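# Move the red box into the empty tray

## Task

Lift the red box out of the tray it starts in and set it down flat inside the tray that is empty; every other box must remain inside its own tray, with none resting on or hanging over a tray wall.

## Robot and tools

Robot: two six-joint arms, left_arm and right_arm. Each carries an identical five-finger RIGHT hand, so the hands are not mirrored; every hand axis and number means the same on both. Base positions in the scene frame: left_arm (-0.005, +0.505, +0.218) m, right_arm (-0.057, -0.476, +0.218) m, the latter turned very slightly about z. A camera stand sits behind the arms. Cameras: cam_head_left, cam_head_right, cam_high (504x504), cam_left_wrist, cam_right_wrist (672x504).

Scene frame: origin at table-top height, halfway between the nominal bases. +z is up, +x points out over the table, and left_arm is on the +y side. Image left/right does not match arm names.

Hand point: a spot moving with the palm, 0.05 m in front of it and 0.15 m out from the wrist flange along the fingers. Its +z runs along straightened fingers, +y points out of the palm, +x runs across the palm away from the thumb. Straight fingertips extend 0.06-0.07 m past it along +z and sit 0.06 m behind it along -y. A wrist bracket on the little-finger side can strike things. With fingers horizontal the wrist may hang up to 0.13 m (palm down) or 0.25 m (palm up) below the hand point and hit the table first.

The row (28 numbers, each in [-1, 1], always both arms): left_arm dx, dy, dz, rx, ry, rz; left hand little, ring, middle, index, thumb_bend, thumb_turn, force_limit, speed; then the same 14 for right_arm. The six pose numbers are an OFFSET, not a pose: counted from that arm's Hand target as it stood when the action or move began, along that Hand target's own axes. 1.0 equals 0.6 m of travel or 180 degrees; rx, ry, rz form one rotation vector. All rows in one action or one move list count from that same start, not from the previous row; a new action or call starts from the updated target, so repeating an offset moves further. Six zeros means hold the current Hand target. The controller limits commanded orientation to 32 degrees from the measured one per step.

Hand numbers are absolute targets. Fingers and thumb_bend: +1 straight/open, -1 curled/closed. thumb_turn: +1 beside the palm, -1 swung in front opposite the fingers. force_limit maps -1..+1 to roughly 0..10 N fingertip force (0..15 N for the two thumb motors). speed maps -1 to near zero rising to full at +0.48 and above. There is no no-change value: to keep a hand as is, resend the last hand numbers you sent it (before any were sent, use hand_measured plus hand_force_limit and hand_speed). With thumb turned in front, the hand can enclose objects about 0.035-0.065 m thick. For a soft grip close slowly (speed -0.94 or lower). To squeeze harder, raise force_limit and send a more-closed target; to loosen, send a more-open one.

Tools:
- execute_actions(actions, cameras): actions is a list of actions; each action is a list of up to 15 rows, one per 1/30 s step; a short action repeats its last row. Images come back only if actions is empty or cameras requests them (["all"], named list, or []).
- move(target, speed, blend, stop_force, zero, blocking, cameras): target is one 28-number row or a list of up to 15 rows, every row an offset from the same starting Hand targets. speed: m/s, 0.002-3.2, default 0.25 (turning up to twice that in rad/s), one value or one per target. blend: corner rounding in m for lists, 0 = stop at each. stop_force: 4-120 N, ends an arm's path when its wrist sensor feels that much push against its motion; do not rely on it while the hand turns, and omit it when backing off something. zero: re-zero before the move (default true). blocking=false returns early (not allowed with stop_force). The result adds a move: line whose ending is done, off_target, moving, held or fault, plus limits such as paced or held.
- wait(seconds 0-10, cameras); stop(cameras) brakes a running move.
- zoom_image(camera, region [x0, y0, x1, y1] in pixels, at most 504 each way), only on cameras in the newest images.
- show_instructions() shows the reference pages; zero_wrist_force(arm) re-zeroes that arm's wrist sensor; finished_scene(scene=1) ends the scene irreversibly.

Results: end_effector_position (m), end_effector_quat_wxyz and velocities in the scene frame; Hand target (the base for the next offsets); joint positions and torques; Wrist force and torque along the hand's own axes, plus the peak since last shown; hand_measured, hand_stopped_by (moving, target, force, stalled, fault) and hand_load_n, each six values in motor order. A lost grip shows as hand_load_n dropping near 0. The hand point often stops short of its target; the next command re-requests it, or add the missing distance.

Avoid: dropping the box or releasing it while moving; fast contact or driving a target past a firm surface (the arms are stiff); outside force near 150 N or joint torque limits (elbow 139, wrist joints 50.2 N m) trigger a 10 s arm stop; arms or hands bumping each other; paths passing near an arm's own base; long stretched holds that overheat motors; anything falling or being left off the table.

Each tool is called after "Request:" as name(argument=value, ...), one argument or row to a line, values as JSON.

Reference images:

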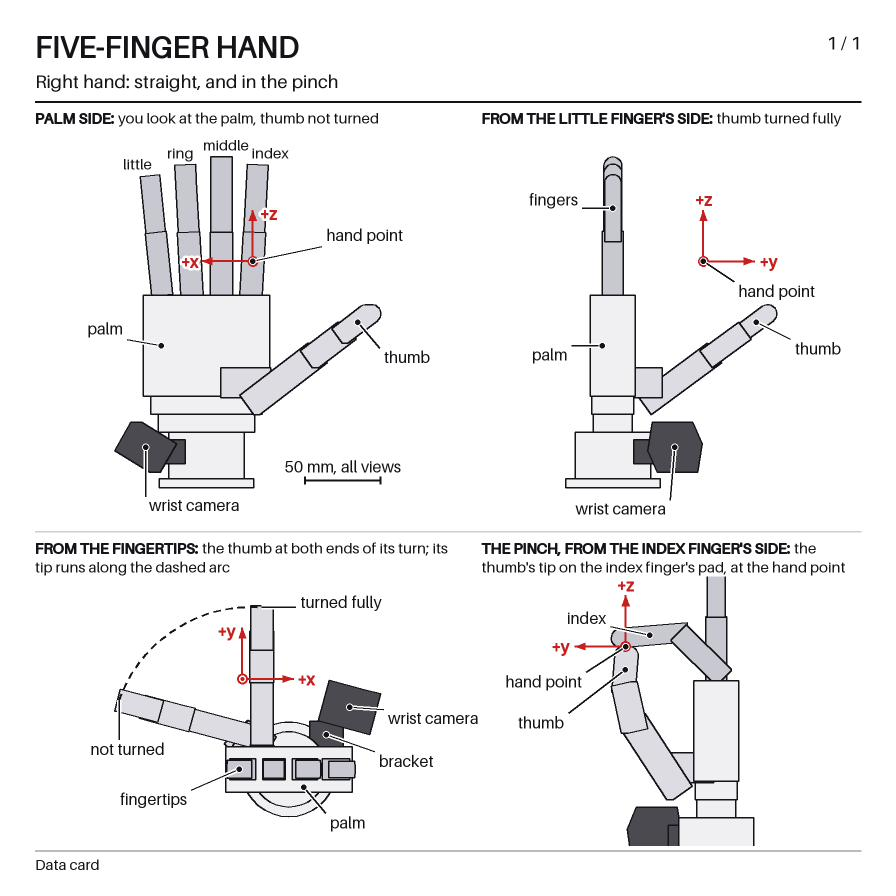

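## Session

Request:
execute_actions(
  actions=[],
)

Scene clock: 0.00 s.
left_arm: end_effector_position=(+0.9603, +0.2079, +0.3270) hand_measured=(+1.000, +1.000, +1.000, +1.000, +1.000, +1.000) hand_load_n=(+0.0, +0.0, +0.0, +0.0, +0.0, +0.0) hand_stopped_by=(target, target, target, target, target, target) hand_force_limit=0.00 hand_speed=-0.80 end_effector_quat_wxyz=(-0.013, -0.397, +0.918, -0.005) | right_arm: end_effector_position=(+0.3559, -0.4019, +0.3983) hand_measured=(+1.000, +1.000, +1.000, +1.000, +1.000, +1.000) hand_load_n=(+0.0, +0.0, +0.0, +0.0, +0.0, +0.0) hand_stopped_by=(target, target, target, target, target, target) hand_force_limit=0.00 hand_speed=-0.80 end_effector_quat_wxyz=(+0.088, -0.217, +0.800, -0.552)
Joint positions: left_arm=[-0.509 -0.274 0.222 1.63 1.596 -2.898] | right_arm=[0.297 -1.442 2.244 0.441 2.735 -2.033]
Joint velocities: within noise
Joint torques (N m): no reading
Wrist force (N): no reading
Wrist torque (N m): no reading
Wrist force, peak (N): no reading
Hand target: left_arm +0.9603, +0.2079, +0.3270; -0.013, -0.397, +0.918, -0.005 | right_arm +0.3559, -0.4019, +0.3983; +0.088, -0.217, +0.800, -0.552

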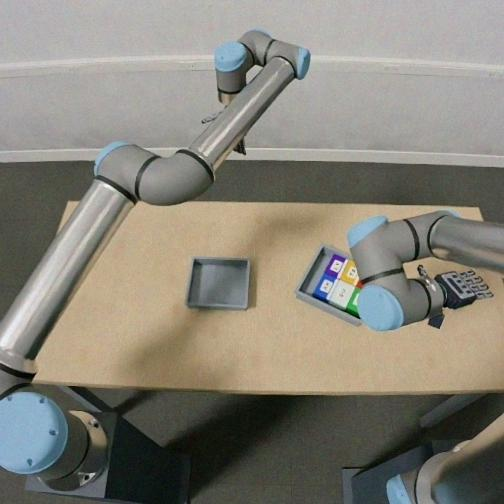

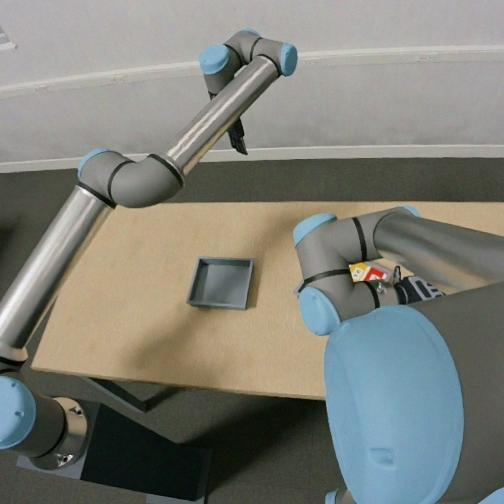

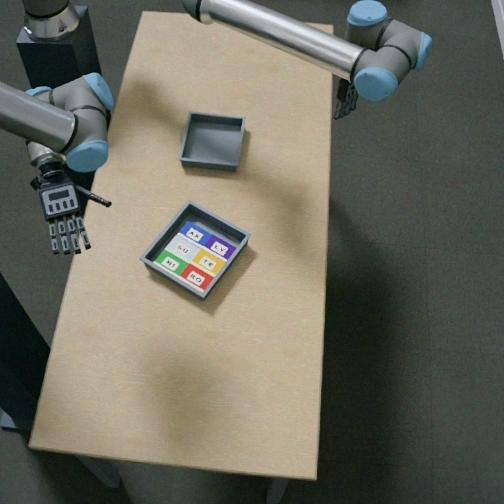

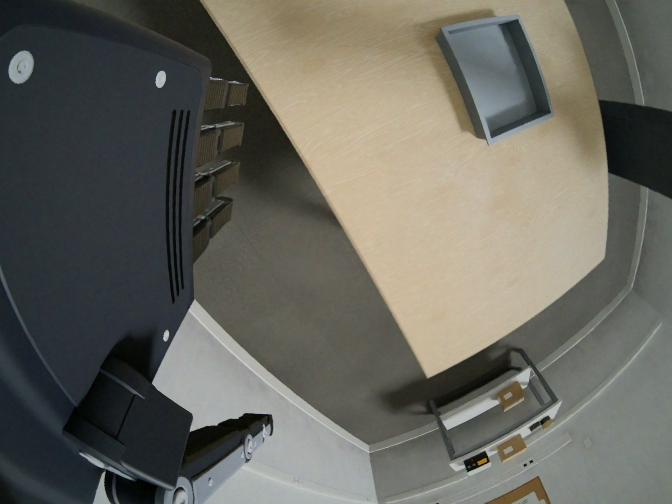

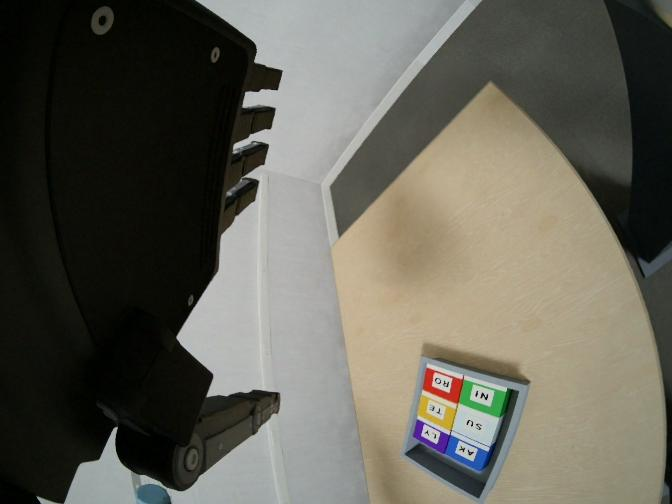

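Request:
zoom_image(
  camera="cam_high",
  region=[120, 90, 280, 310],
)

Request:
zoom_image(
  camera="cam_right_wrist",
  region=[380, 330, 560, 504],
)

Request:
zoom_image(
  camera="cam_head_left",
  region=[170, 220, 400, 350],
)

Scaled by 2.291 from the camera's 504x504 image, which has a finer 720x720 frame.

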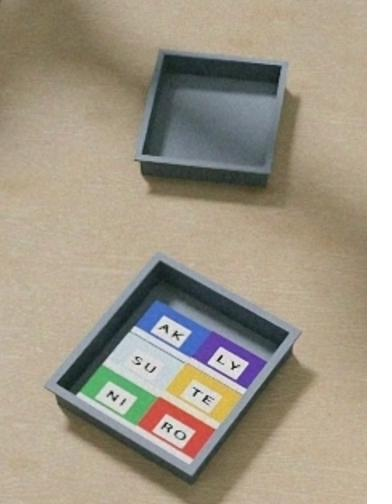

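Scaled by 2.800 from the camera's 672x504 image, which has a finer 960x720 frame.

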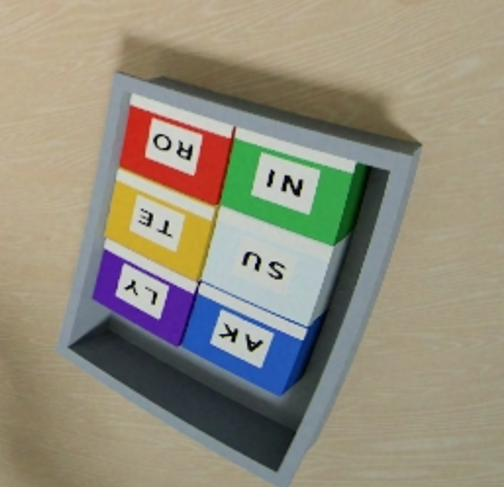

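Scaled by 2.191 from the camera's 504x504 image, which has a finer 720x720 frame.

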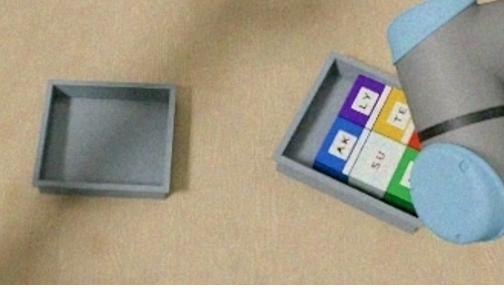

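Request:
move(
  target=[0,0,0,0,0,0,1,1,1,1,1,1,0,-0.8,-0.087,-0.219,0.064,0.004,-0.599,-0.276,1,1,1,1,1,-1,0,0],
  speed=0.4,
  cameras=["all"],
)

Scene clock: 101.30 s.
left_arm: end_effector_position=(+0.9603, +0.2079, +0.3270) hand_measured=(+1.000, +1.000, +1.000, +1.000, +1.000, +1.000) hand_load_n=(+0.0, +0.0, +0.0, -0.5, +0.0, +0.0) hand_stopped_by=(target, target, target, target, target, target) hand_force_limit=0.00 hand_speed=-0.80 end_effector_quat_wxyz=(-0.013, -0.397, +0.918, -0.005) | right_arm: end_effector_position=(+0.4499, -0.4500, +0.4998) hand_measured=(+1.000, +1.000, +1.000, +1.000, +1.000, -1.000) hand_load_n=(+0.0, +0.0, +0.0, +0.0, +0.0, +0.0) hand_stopped_by=(target, target, target, target, target, target) hand_force_limit=0.00 hand_speed=0.00 end_effector_quat_wxyz=(-0.472, +0.830, -0.258, +0.148) end_effector_velocity=(+0.000, +0.000, +0.001) end_effector_angular_velocity=(+0.000, +0.001, +0.003)
Joint positions: left_arm=[-0.509 -0.274 0.222 1.63 1.596 -2.898] | right_arm=[-0.742 -1.449 2.104 1.161 0.555 -5]
Joint velocities: left_arm=[within noise] | right_arm=[0.001 0 -0.001 0.005 0.001 -0.004]
Joint torques (N m): left_arm=[-0.12 -118.96 -39.75 3.81 0.64 0.47] | right_arm=[-14.06 -30.48 -28.47 6.69 -4.36 -3.07]
Wrist force (N): left_arm=[0.3 0.1 0.1] | right_arm=[0.1 -0.2 -0.2]
Wrist torque (N m): left_arm=[0.01 -0.04 0.02] | right_arm=[-0.02 0.04 0.03]
Wrist force, peak (N): left_arm=[1.1 0.1 0.2] | right_arm=[0.8 -0.8 0.1]
Hand target: left_arm +0.9603, +0.2079, +0.3270; -0.013, -0.397, +0.918, -0.005 | right_arm +0.4499, -0.4500, +0.4999; -0.472, +0.830, -0.258, +0.148
Off the commanded pose: left_arm 0.000 m, 0 deg | right_arm 0.000 m, 0 deg.
move: done

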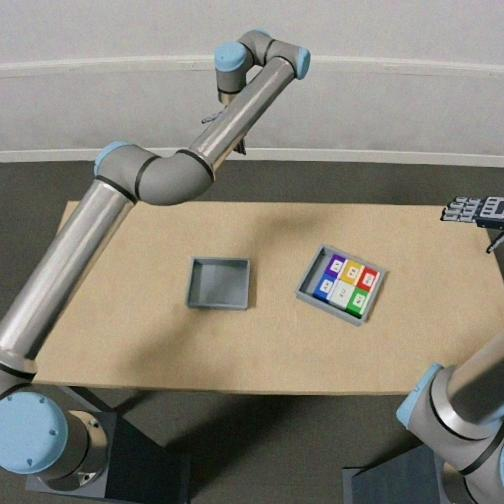

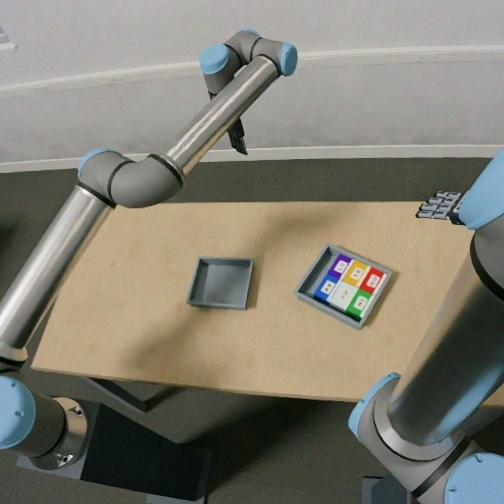

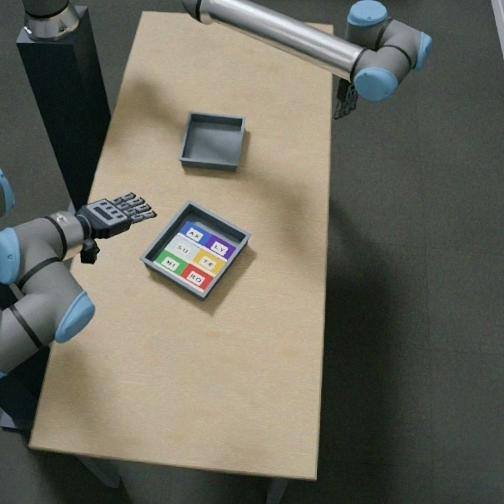

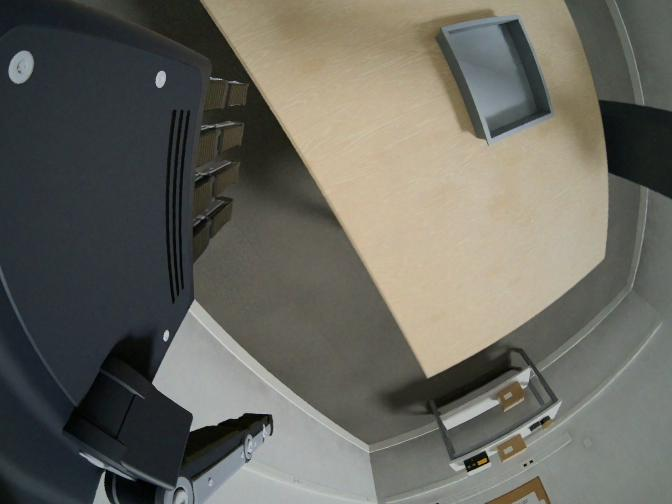

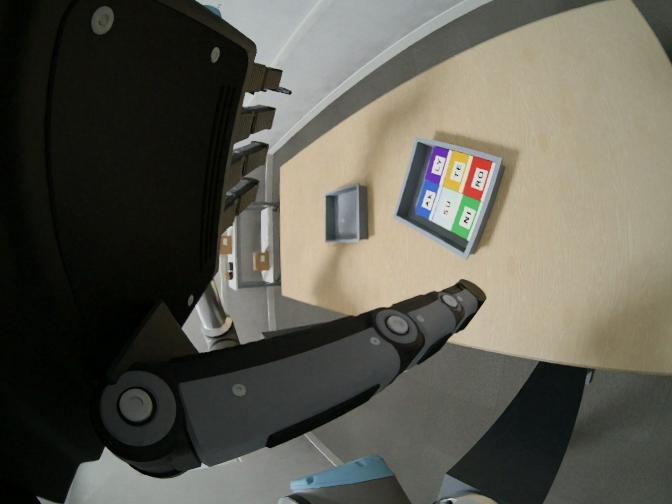

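Request:
zoom_image(
  camera="cam_head_left",
  region=[280, 230, 400, 340],
)

Request:
zoom_image(
  camera="cam_high",
  region=[130, 190, 260, 310],
)

Request:
zoom_image(
  camera="cam_right_wrist",
  region=[380, 120, 520, 270],
)

Scaled by 4.200 from the camera's 504x504 image, which has a finer 720x720 frame.

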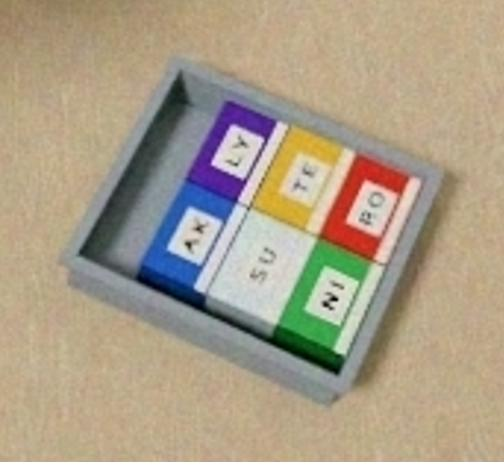

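Scaled by 3.877 from the camera's 504x504 image, which has a finer 720x720 frame.

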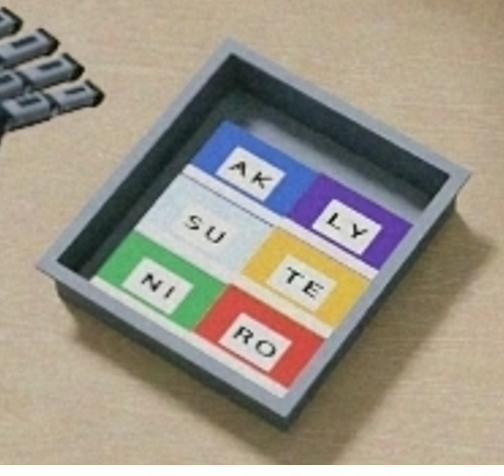

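Scaled by 3.360 from the camera's 672x504 image, which has a finer 960x720 frame.

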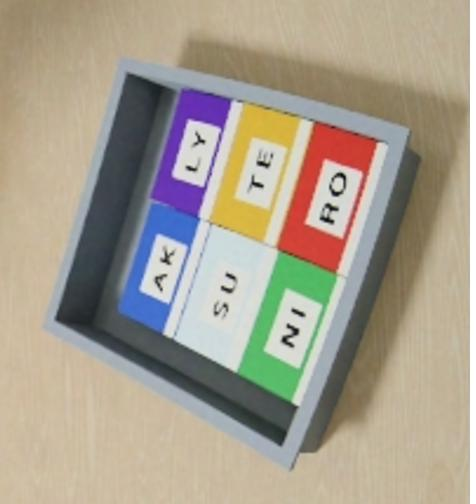

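Request:
move(
  target=[0,0,0,0,0,0,1,1,1,1,1,1,0,-0.8,-0.004,0.133,0.428,0,0,0,1,1,0,0,1,1,0,0],
  speed=0.3,
  cameras=["cam_head_left","cam_high","cam_right_wrist"],
)

Request:
zoom_image(
  camera="cam_high",
  region=[80, 150, 280, 330],
)

Request:
zoom_image(
  camera="cam_head_left",
  region=[270, 200, 470, 350],
)

Scene clock: 144.90 s.
left_arm: end_effector_position=(+0.9603, +0.2079, +0.3270) hand_measured=(+1.000, +1.000, +1.000, +1.000, +1.000, +1.000) hand_load_n=(+0.0, +0.0, +0.5, +0.0, +0.0, +0.0) hand_stopped_by=(target, target, target, target, target, target) hand_force_limit=0.00 hand_speed=-0.80 end_effector_quat_wxyz=(-0.013, -0.397, +0.918, -0.005) | right_arm: end_effector_position=(+0.5503, -0.3006, +0.3001) hand_measured=(+1.000, +1.000, +0.000, +0.000, +1.000, +1.000) hand_load_n=(+0.0, +0.0, +0.0, +0.0, +0.0, -0.5) hand_stopped_by=(target, target, target, target, target, target) hand_force_limit=0.00 hand_speed=0.00 end_effector_quat_wxyz=(-0.472, +0.830, -0.258, +0.148) end_effector_velocity=(+0.002, +0.000, +0.000) end_effector_angular_velocity=(+0.000, -0.004, -0.001)
Joint positions: left_arm=[-0.509 -0.274 0.222 1.63 1.596 -2.898] | right_arm=[-0.34 -1.191 2.051 0.313 0.587 -4.246]
Joint velocities: left_arm=[within noise] | right_arm=[0 0 -0.001 -0.005 0 0.003]
Joint torques (N m): left_arm=[-1.59 -119.66 -40.05 3.75 0.57 0.36] | right_arm=[10.65 -46.14 -15.95 -0.73 -4.23 2.03]
Wrist force (N): left_arm=[0.0 -0.3 0.4] | right_arm=[0.0 -0.1 0.3]
Wrist torque (N m): left_arm=[-0.05 0.00 0.00] | right_arm=[-0.02 0.03 0.21]
Wrist force, peak (N): left_arm=[0.5 -0.5 0.8] | right_arm=[-0.5 0.3 2.9]
Hand target: left_arm +0.9603, +0.2079, +0.3270; -0.013, -0.397, +0.918, -0.005 | right_arm +0.5503, -0.3006, +0.3001; -0.472, +0.830, -0.258, +0.148
Off the commanded pose: left_arm 0.000 m, 0 deg | right_arm 0.000 m, 0 deg.
move: done
Images, in order (width x height): cam_head_left 504x504, cam_high 504x504, cam_right_wrist 672x504.

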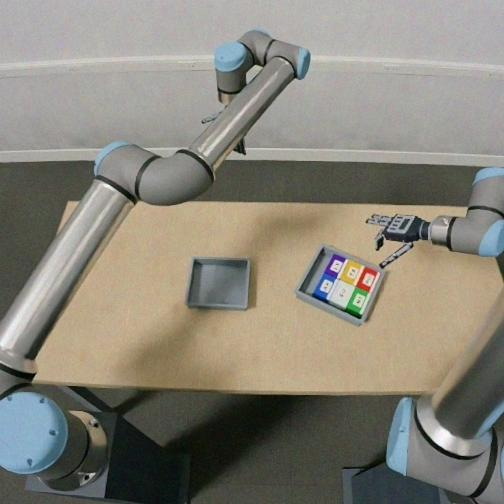

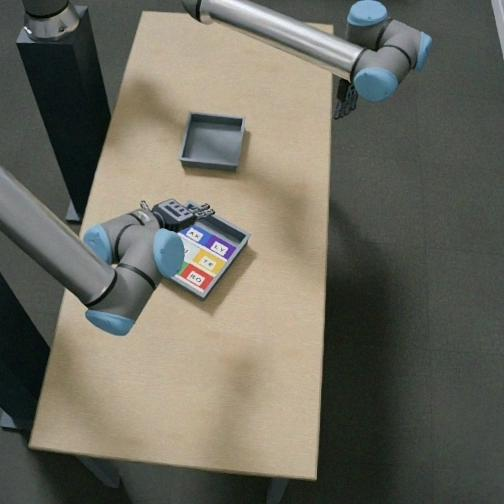

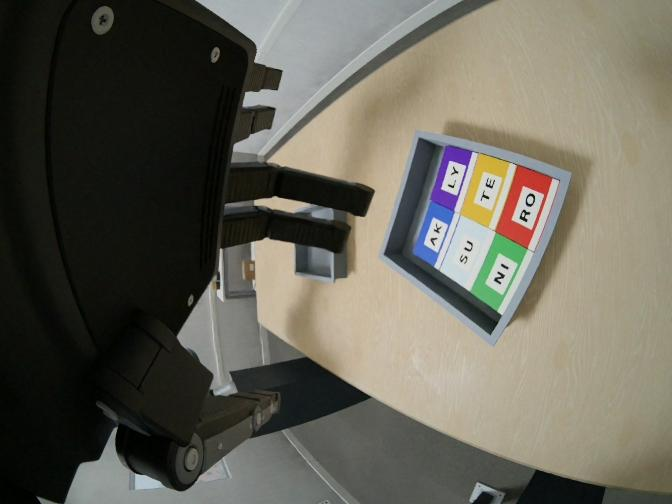

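Scaled by 2.520 from the camera's 504x504 image, which has a finer 720x720 frame.

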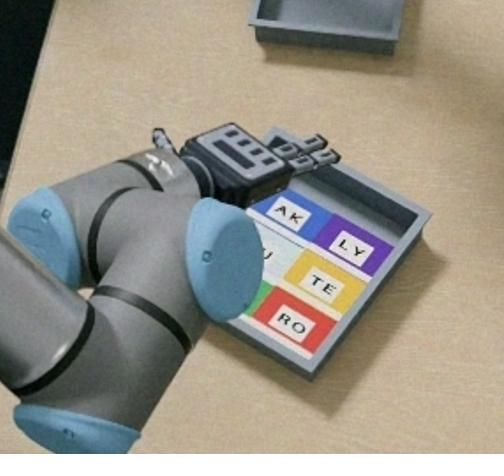

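Scaled by 2.520 from the camera's 504x504 image, which has a finer 720x720 frame.

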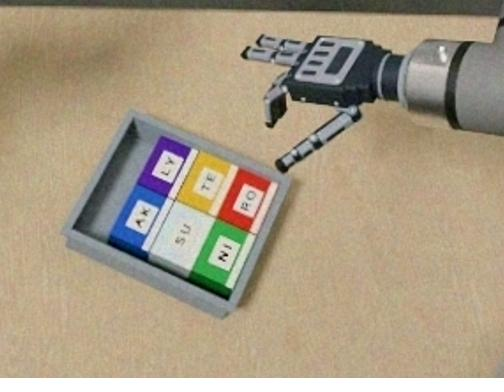

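Request:
zoom_image(
  camera="cam_high",
  region=[300, 60, 400, 140],
)

Request:
zoom_image(
  camera="cam_head_left",
  region=[190, 80, 290, 180],
)

Scaled by 5.040 from the camera's 504x504 image, which has a finer 720x720 frame.

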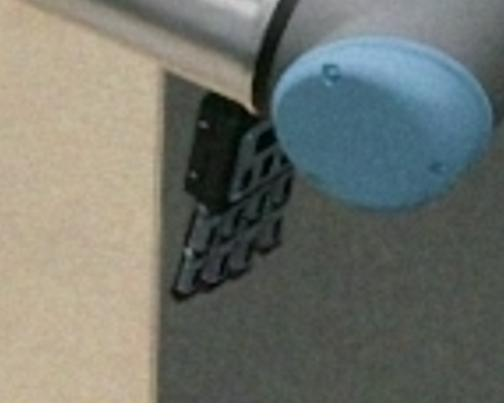

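Scaled by 5.040 from the camera's 504x504 image, which has a finer 720x720 frame.

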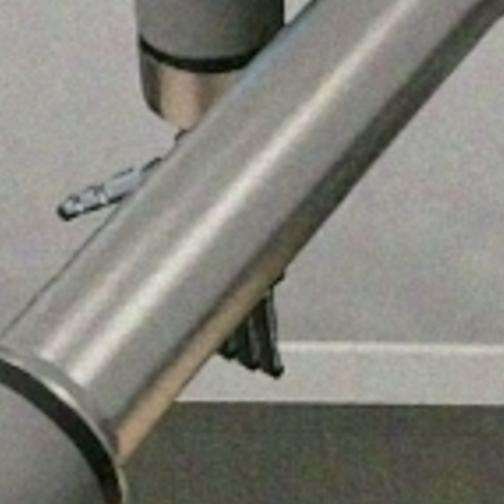

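Request:
move(
  target=[0,0,0,0,0,0,1,1,1,1,1,1,0,-0.8,0.086,0.243,0.128,0,0,0,1,1,0,0,1,1,0,0],
  speed=0.2,
  stop_force=10,
  cameras=["cam_head_left","cam_head_right","cam_high","cam_right_wrist"],
)

Request:
zoom_image(
  camera="cam_head_left",
  region=[270, 200, 450, 350],
)

Request:
zoom_image(
  camera="cam_high",
  region=[110, 170, 290, 320],
)

Request:
zoom_image(
  camera="cam_right_wrist",
  region=[200, 50, 660, 420],
)

Scene clock: 203.87 s.
left_arm: end_effector_position=(+0.9603, +0.2079, +0.3270) hand_measured=(+1.000, +1.000, +1.000, +1.000, +1.000, +1.000) hand_load_n=(+0.0, +0.0, +0.0, +0.0, +0.0, +0.0) hand_stopped_by=(target, target, target, target, target, target) hand_force_limit=0.00 hand_speed=-0.80 end_effector_quat_wxyz=(-0.013, -0.397, +0.918, -0.005) | right_arm: end_effector_position=(+0.5882, -0.3369, +0.1356) hand_measured=(+1.000, +1.000, +0.000, +0.000, +1.000, +1.000) hand_load_n=(+0.0, +0.0, +0.0, +0.0, +0.0, +0.0) hand_stopped_by=(target, target, target, target, target, target) hand_force_limit=0.00 hand_speed=0.00 end_effector_quat_wxyz=(-0.472, +0.830, -0.258, +0.148)
Joint positions: left_arm=[-0.509 -0.274 0.222 1.63 1.596 -2.898] | right_arm=[-0.379 -0.888 1.991 0.125 0.573 -4.313]
Joint torques (N m): left_arm=[-1.54 -118.74 -39.23 3.81 0.64 0.4] | right_arm=[18.06 -49.91 -7.29 5.32 0.33 2.12]
Wrist force (N): left_arm=[-0.1 0.4 0.2] | right_arm=[0.1 -0.3 0.2]
Wrist torque (N m): left_arm=[0.05 0.02 0.01] | right_arm=[-0.05 0.02 0.09]
Wrist force, peak (N): left_arm=[-0.4 -0.2 0.9] | right_arm=[-0.8 -2.2 -0.8]
Hand target: left_arm +0.9603, +0.2079, +0.3270; -0.013, -0.397, +0.918, -0.005 | right_arm +0.5882, -0.3369, +0.1356; -0.472, +0.830, -0.258, +0.148
Off the commanded pose: left_arm 0.000 m, 0 deg | right_arm 0.000 m, 0 deg.
move: done
Images, in order (width x height): cam_head_left 504x504, cam_head_right 504x504, cam_high 504x504, cam_right_wrist 672x504.

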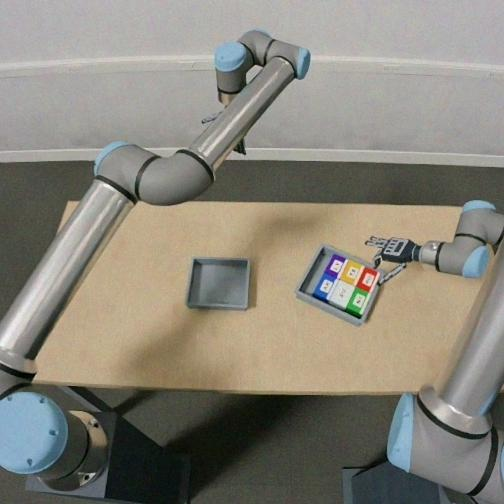

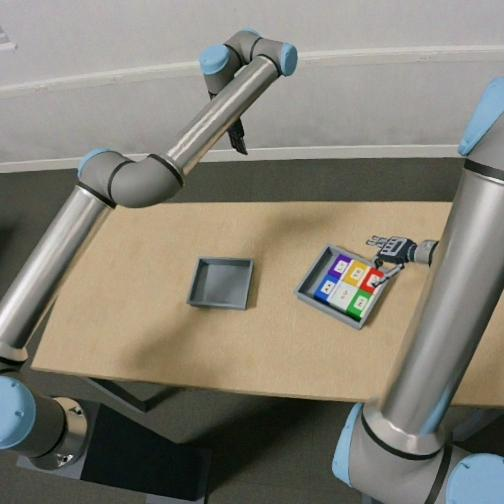

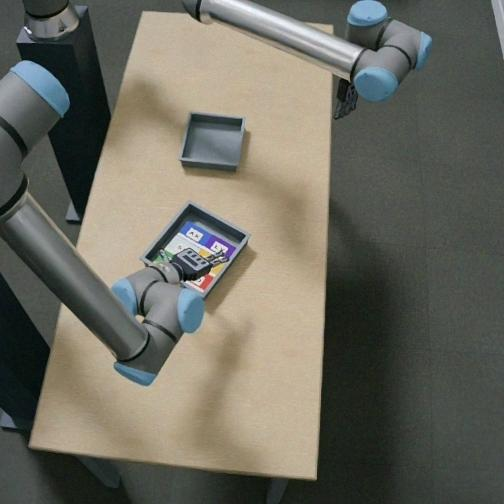

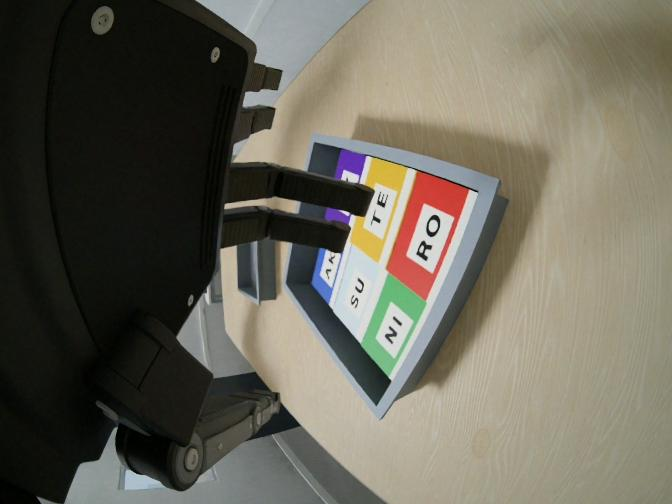

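Scaled by 2.800 from the camera's 504x504 image, which has a finer 720x720 frame.

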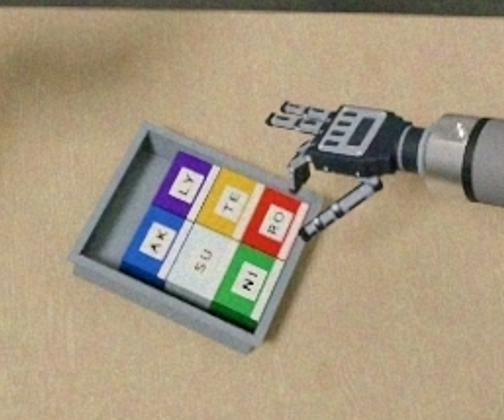

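Scaled by 2.800 from the camera's 504x504 image, which has a finer 720x720 frame.

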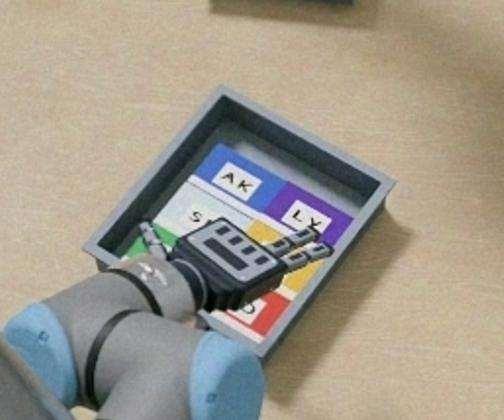

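Scaled by 1.096 from the camera's 672x504 image, which has a finer 960x720 frame.

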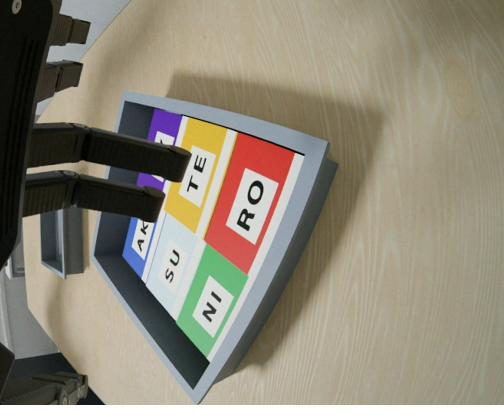

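Request:
move(
  target=[0,0,0,0,0,0,1,1,1,1,1,1,0,-0.8,-0.038,0.03,0.0817,-0.0296,-0.031,-0.0196,-1,-1,0,0,1,1,0,0],
  speed=0.15,
  cameras=["cam_head_left","cam_head_right","cam_high","cam_right_wrist"],
)

Request:
zoom_image(
  camera="cam_head_left",
  region=[280, 220, 430, 345],
)

Request:
zoom_image(
  camera="cam_right_wrist",
  region=[200, 100, 560, 420],
)

Request:
zoom_image(
  camera="cam_head_right",
  region=[280, 220, 430, 345],
)

Scene clock: 266.93 s.
left_arm: end_effector_position=(+0.9603, +0.2079, +0.3270) hand_measured=(+1.000, +1.000, +1.000, +1.000, +1.000, +1.000) hand_load_n=(+0.0, +0.0, +0.0, +0.0, +0.0, +0.0) hand_stopped_by=(target, target, target, target, target, target) hand_force_limit=0.00 hand_speed=-0.80 end_effector_quat_wxyz=(-0.013, -0.397, +0.918, -0.005) | right_arm: end_effector_position=(+0.5882, -0.2969, +0.0950) hand_measured=(-1.000, -1.000, +0.000, +0.000, +1.000, +1.000) hand_load_n=(+0.0, +0.0, +0.0, +0.0, +0.0, +0.0) hand_stopped_by=(target, target, target, target, target, target) hand_force_limit=0.00 hand_speed=0.00 end_effector_quat_wxyz=(-0.440, +0.865, -0.216, +0.109)
Joint positions: left_arm=[-0.509 -0.274 0.222 1.63 1.596 -2.898] | right_arm=[-0.279 -0.811 1.919 0.201 0.655 -4.385]
Joint torques (N m): left_arm=[-0.91 -119.23 -39.83 3.64 0.7 0.48] | right_arm=[0.78 -80.53 -7.94 -0.24 -2.84 2.04]
Wrist force (N): left_arm=[0.1 -0.3 0.4] | right_arm=[-0.4 -0.7 0.7]
Wrist torque (N m): left_arm=[-0.08 -0.02 -0.01] | right_arm=[-0.10 0.09 -0.01]
Wrist force, peak (N): left_arm=[0.8 -0.6 0.4] | right_arm=[-1.0 -0.1 1.5]
Hand target: left_arm +0.9603, +0.2079, +0.3270; -0.013, -0.397, +0.918, -0.005 | right_arm +0.5881, -0.2969, +0.0950; -0.440, +0.865, -0.216, +0.109
Off the commanded pose: left_arm 0.000 m, 0 deg | right_arm 0.000 m, 0 deg.
move: done
Images, in order (width x height): cam_head_left 504x504, cam_head_right 504x504, cam_high 504x504, cam_right_wrist 672x504.

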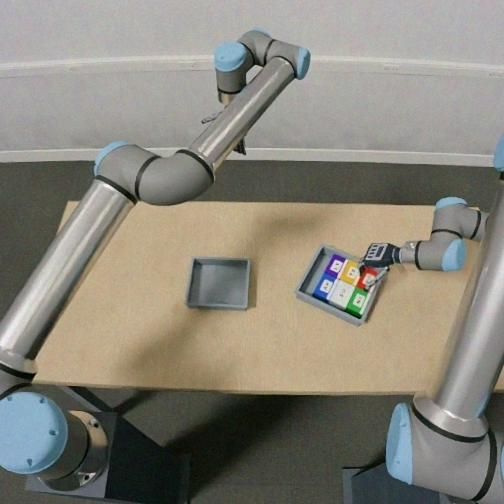

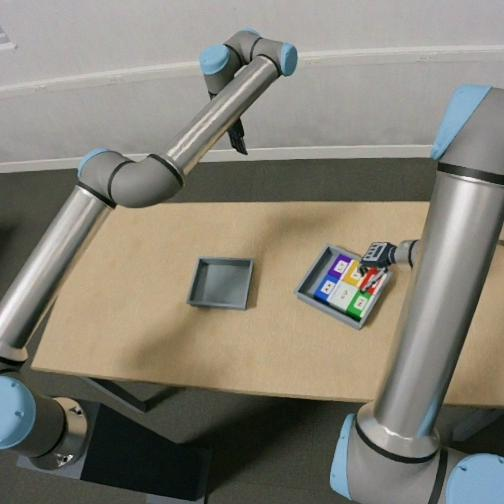

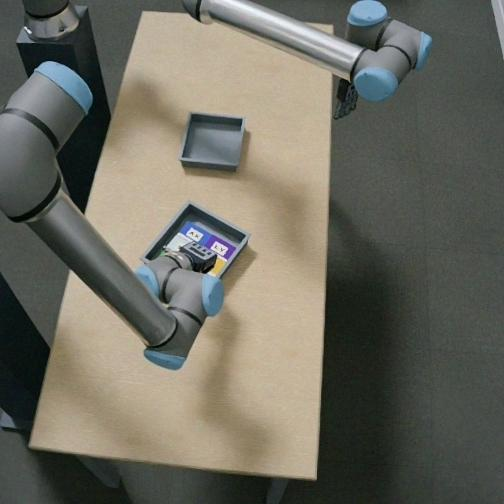

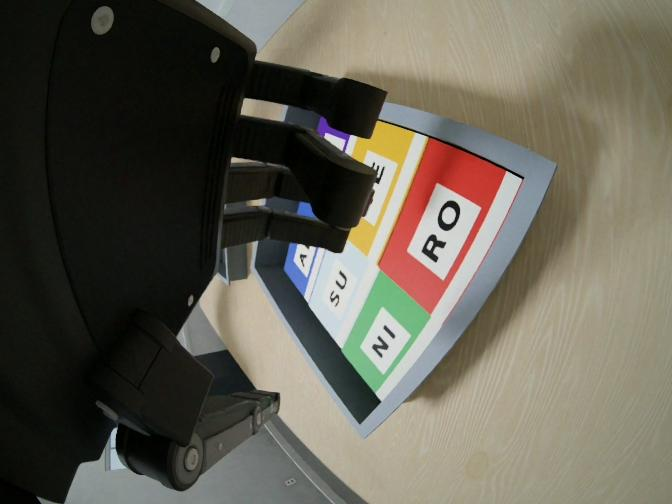

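Scaled by 3.360 from the camera's 504x504 image, which has a finer 720x720 frame.

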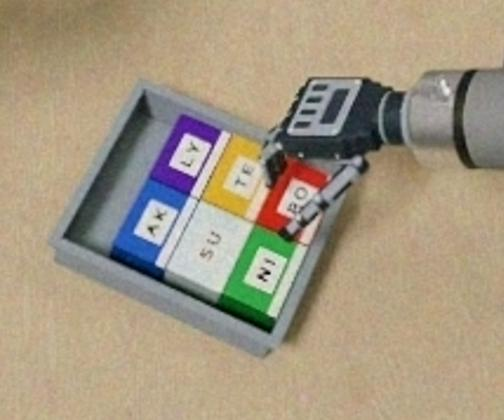

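Scaled by 1.400 from the camera's 672x504 image, which has a finer 960x720 frame.

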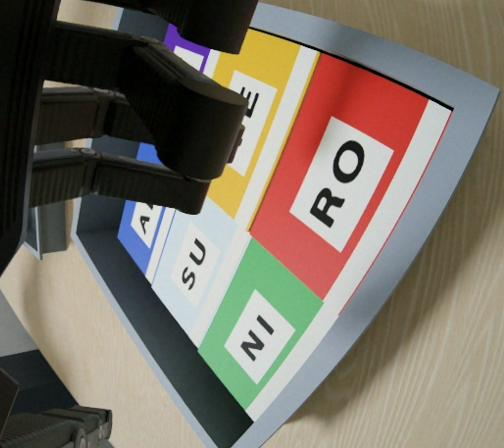

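Scaled by 3.360 from the camera's 504x504 image, which has a finer 720x720 frame.

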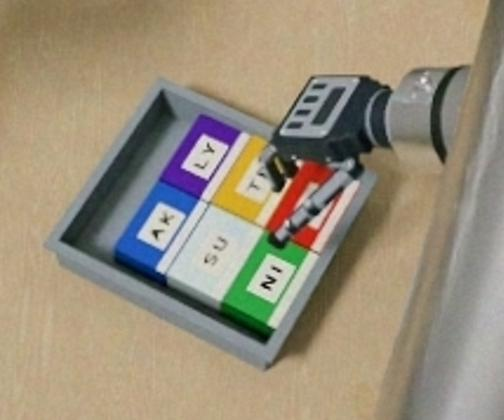

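Request:
move(
  target=[
    [0,0,0,0,0,0,1,1,1,1,1,1,0,-0.8,0,-0.0275,0.0378,0,0,0,-1,-1,0,0,1,1,0,0],
    [0,0,0,0,0,0,1,1,1,1,1,1,0,-0.8,0,0.04,0.087,0,0,0,-1,-1,0,0,1,1,0,0],
  ],
  speed=[0.1,0.02],
  stop_force=8,
  cameras=["cam_head_left","cam_head_right","cam_high","cam_right_wrist"],
)

Request:
zoom_image(
  camera="cam_head_left",
  region=[280, 220, 430, 345],
)

Request:
zoom_image(
  camera="cam_right_wrist",
  region=[200, 100, 560, 420],
)

Scene clock: 297.33 s.
left_arm: end_effector_position=(+0.9603, +0.2079, +0.3270) hand_measured=(+1.000, +1.000, +1.000, +1.000, +1.000, +1.000) hand_load_n=(+0.0, +0.0, +0.0, +0.0, +0.0, +0.0) hand_stopped_by=(target, target, target, target, target, target) hand_force_limit=0.00 hand_speed=-0.80 end_effector_quat_wxyz=(-0.013, -0.397, +0.918, -0.005) | right_arm: end_effector_position=(+0.6013, -0.2721, +0.0620) hand_measured=(-1.000, -1.000, +0.000, +0.000, +1.000, +1.000) hand_load_n=(+0.0, +0.0, -1.0, +0.0, +0.0, +0.0) hand_stopped_by=(target, target, target, target, target, target) hand_force_limit=0.00 hand_speed=0.00 end_effector_quat_wxyz=(-0.440, +0.865, -0.216, +0.109)
Joint positions: left_arm=[-0.509 -0.274 0.222 1.63 1.596 -2.898] | right_arm=[-0.231 -0.761 1.887 0.124 0.669 -4.31]
Joint torques (N m): left_arm=[-1.45 -118.54 -39.42 3.97 0.5 0.56] | right_arm=[0.08 -84.02 -5.08 5.92 2.39 0.01]
Wrist force (N): left_arm=[0.1 -0.3 0.2] | right_arm=[1.6 -7.0 -3.5]
Wrist torque (N m): left_arm=[-0.06 -0.02 0.00] | right_arm=[0.04 -0.16 0.15]
Wrist force, peak (N): left_arm=[-0.2 -0.5 0.8] | right_arm=[-0.2 -20.7 -11.5]
Hand target: left_arm +0.9603, +0.2079, +0.3270; -0.013, -0.397, +0.918, -0.005 | right_arm +0.6013, -0.2721, +0.0620; -0.440, +0.865, -0.216, +0.109 (not the last commanded pose)
Off the commanded pose: left_arm 0.000 m, 0 deg | right_arm 0.017 m, 0 deg.
move: contact (right_arm); path passed 1 of 2 targets
Images, in order (width x height): cam_head_left 504x504, cam_head_right 504x504, cam_high 504x504, cam_right_wrist 672x504.

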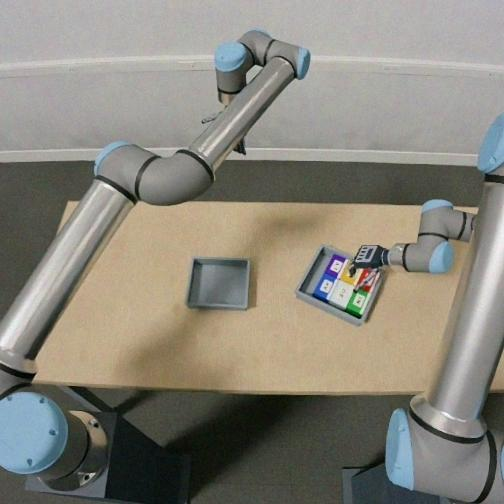

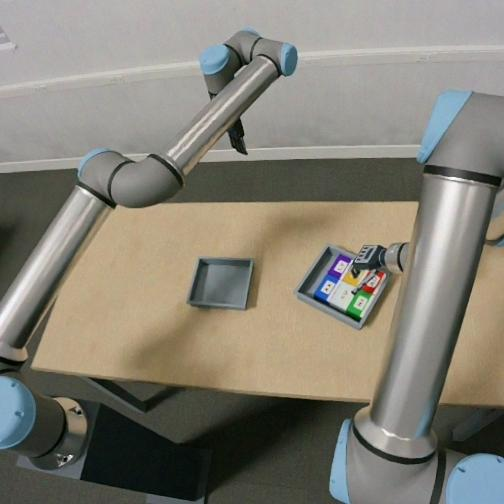

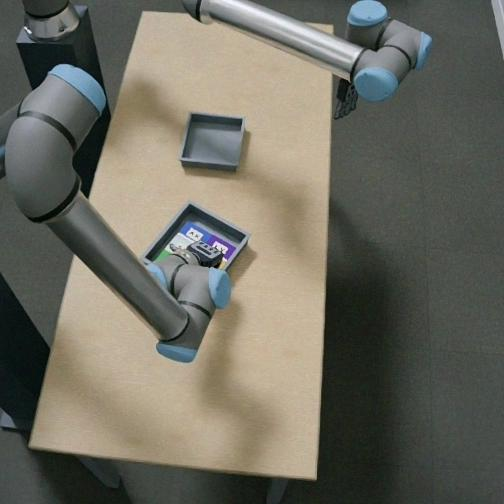

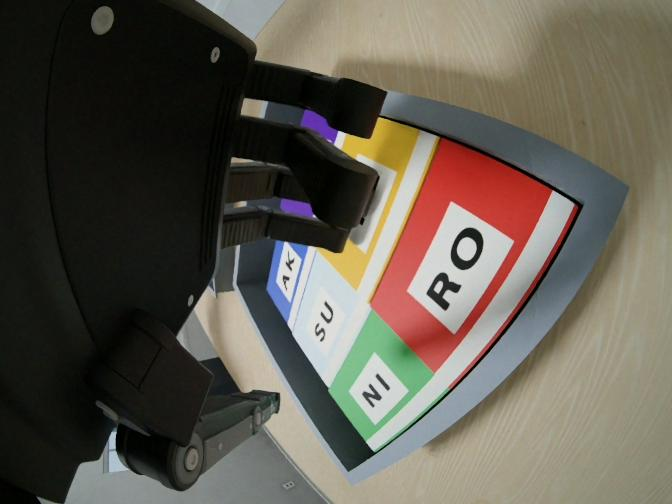

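Scaled by 3.360 from the camera's 504x504 image, which has a finer 720x720 frame.

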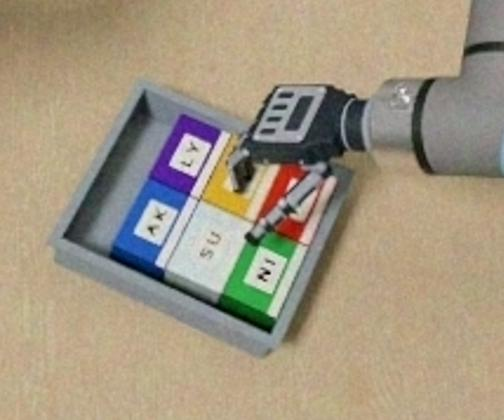

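Scaled by 1.400 from the camera's 672x504 image, which has a finer 960x720 frame.

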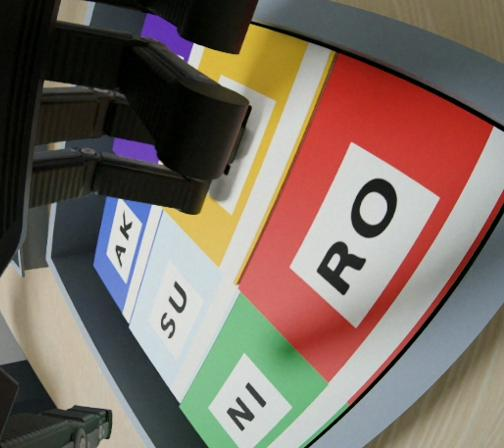

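Request:
move(
  target=[0,0,0,0,0,0,1,1,1,1,1,1,0,-0.8,0,-0.0541,0.0743,0,0,0,-1,-1,0,0,1,1,0,0],
  speed=0.05,
  stop_force=25,
  cameras=["cam_head_left","cam_right_wrist"],
)

Request:
zoom_image(
  camera="cam_head_left",
  region=[280, 220, 430, 345],
)

Scene clock: 308.83 s.
left_arm: end_effector_position=(+0.9603, +0.2079, +0.3270) hand_measured=(+1.000, +1.000, +1.000, +1.000, +1.000, +1.000) hand_load_n=(+0.0, +0.0, +0.0, +0.0, +0.0, +0.0) hand_stopped_by=(target, target, target, target, target, target) hand_force_limit=0.00 hand_speed=-0.80 end_effector_quat_wxyz=(-0.013, -0.397, +0.918, -0.005) | right_arm: end_effector_position=(+0.6272, -0.2234, +0.0620) hand_measured=(-1.000, -1.000, +0.000, +0.000, +1.000, +1.000) hand_load_n=(+0.0, +0.0, -1.5, +0.0, +0.0, +0.0) hand_stopped_by=(target, target, target, target, target, target) hand_force_limit=0.00 hand_speed=0.00 end_effector_quat_wxyz=(-0.440, +0.865, -0.216, +0.109)
Joint positions: left_arm=[-0.509 -0.274 0.222 1.63 1.596 -2.898] | right_arm=[-0.142 -0.758 1.833 0.072 0.702 -4.178]
Joint torques (N m): left_arm=[-2.01 -117.73 -38.67 3.8 0.58 0.51] | right_arm=[-15.51 -77.81 -7.94 5.69 -3.27 -3.35]
Wrist force (N): left_arm=[0.5 -0.2 0.1] | right_arm=[1.1 -5.2 -3.0]
Wrist torque (N m): left_arm=[-0.03 -0.08 0.03] | right_arm=[0.01 -0.19 0.10]
Wrist force, peak (N): left_arm=[0.5 -0.8 0.1] | right_arm=[0.9 -7.6 -3.9]
Hand target: left_arm +0.9603, +0.2079, +0.3270; -0.013, -0.397, +0.918, -0.005 | right_arm +0.6272, -0.2234, +0.0620; -0.440, +0.865, -0.216, +0.109
Off the commanded pose: left_arm 0.000 m, 0 deg | right_arm 0.000 m, 0 deg.
move: done
Images, in order (width x height): cam_head_left 504x504, cam_right_wrist 672x504.

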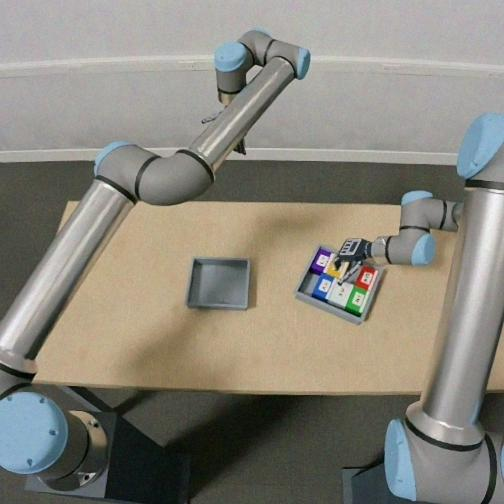

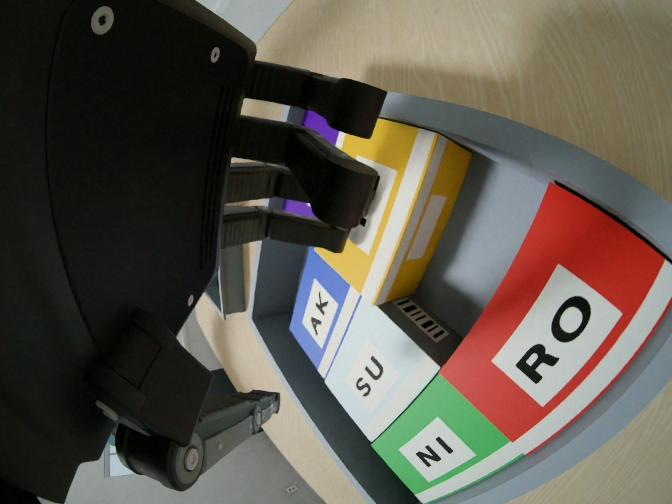

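Scaled by 3.360 from the camera's 504x504 image, which has a finer 720x720 frame.

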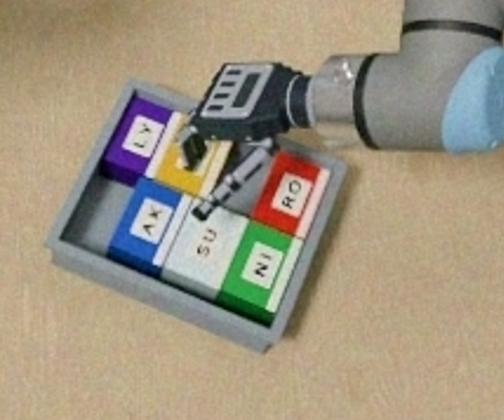

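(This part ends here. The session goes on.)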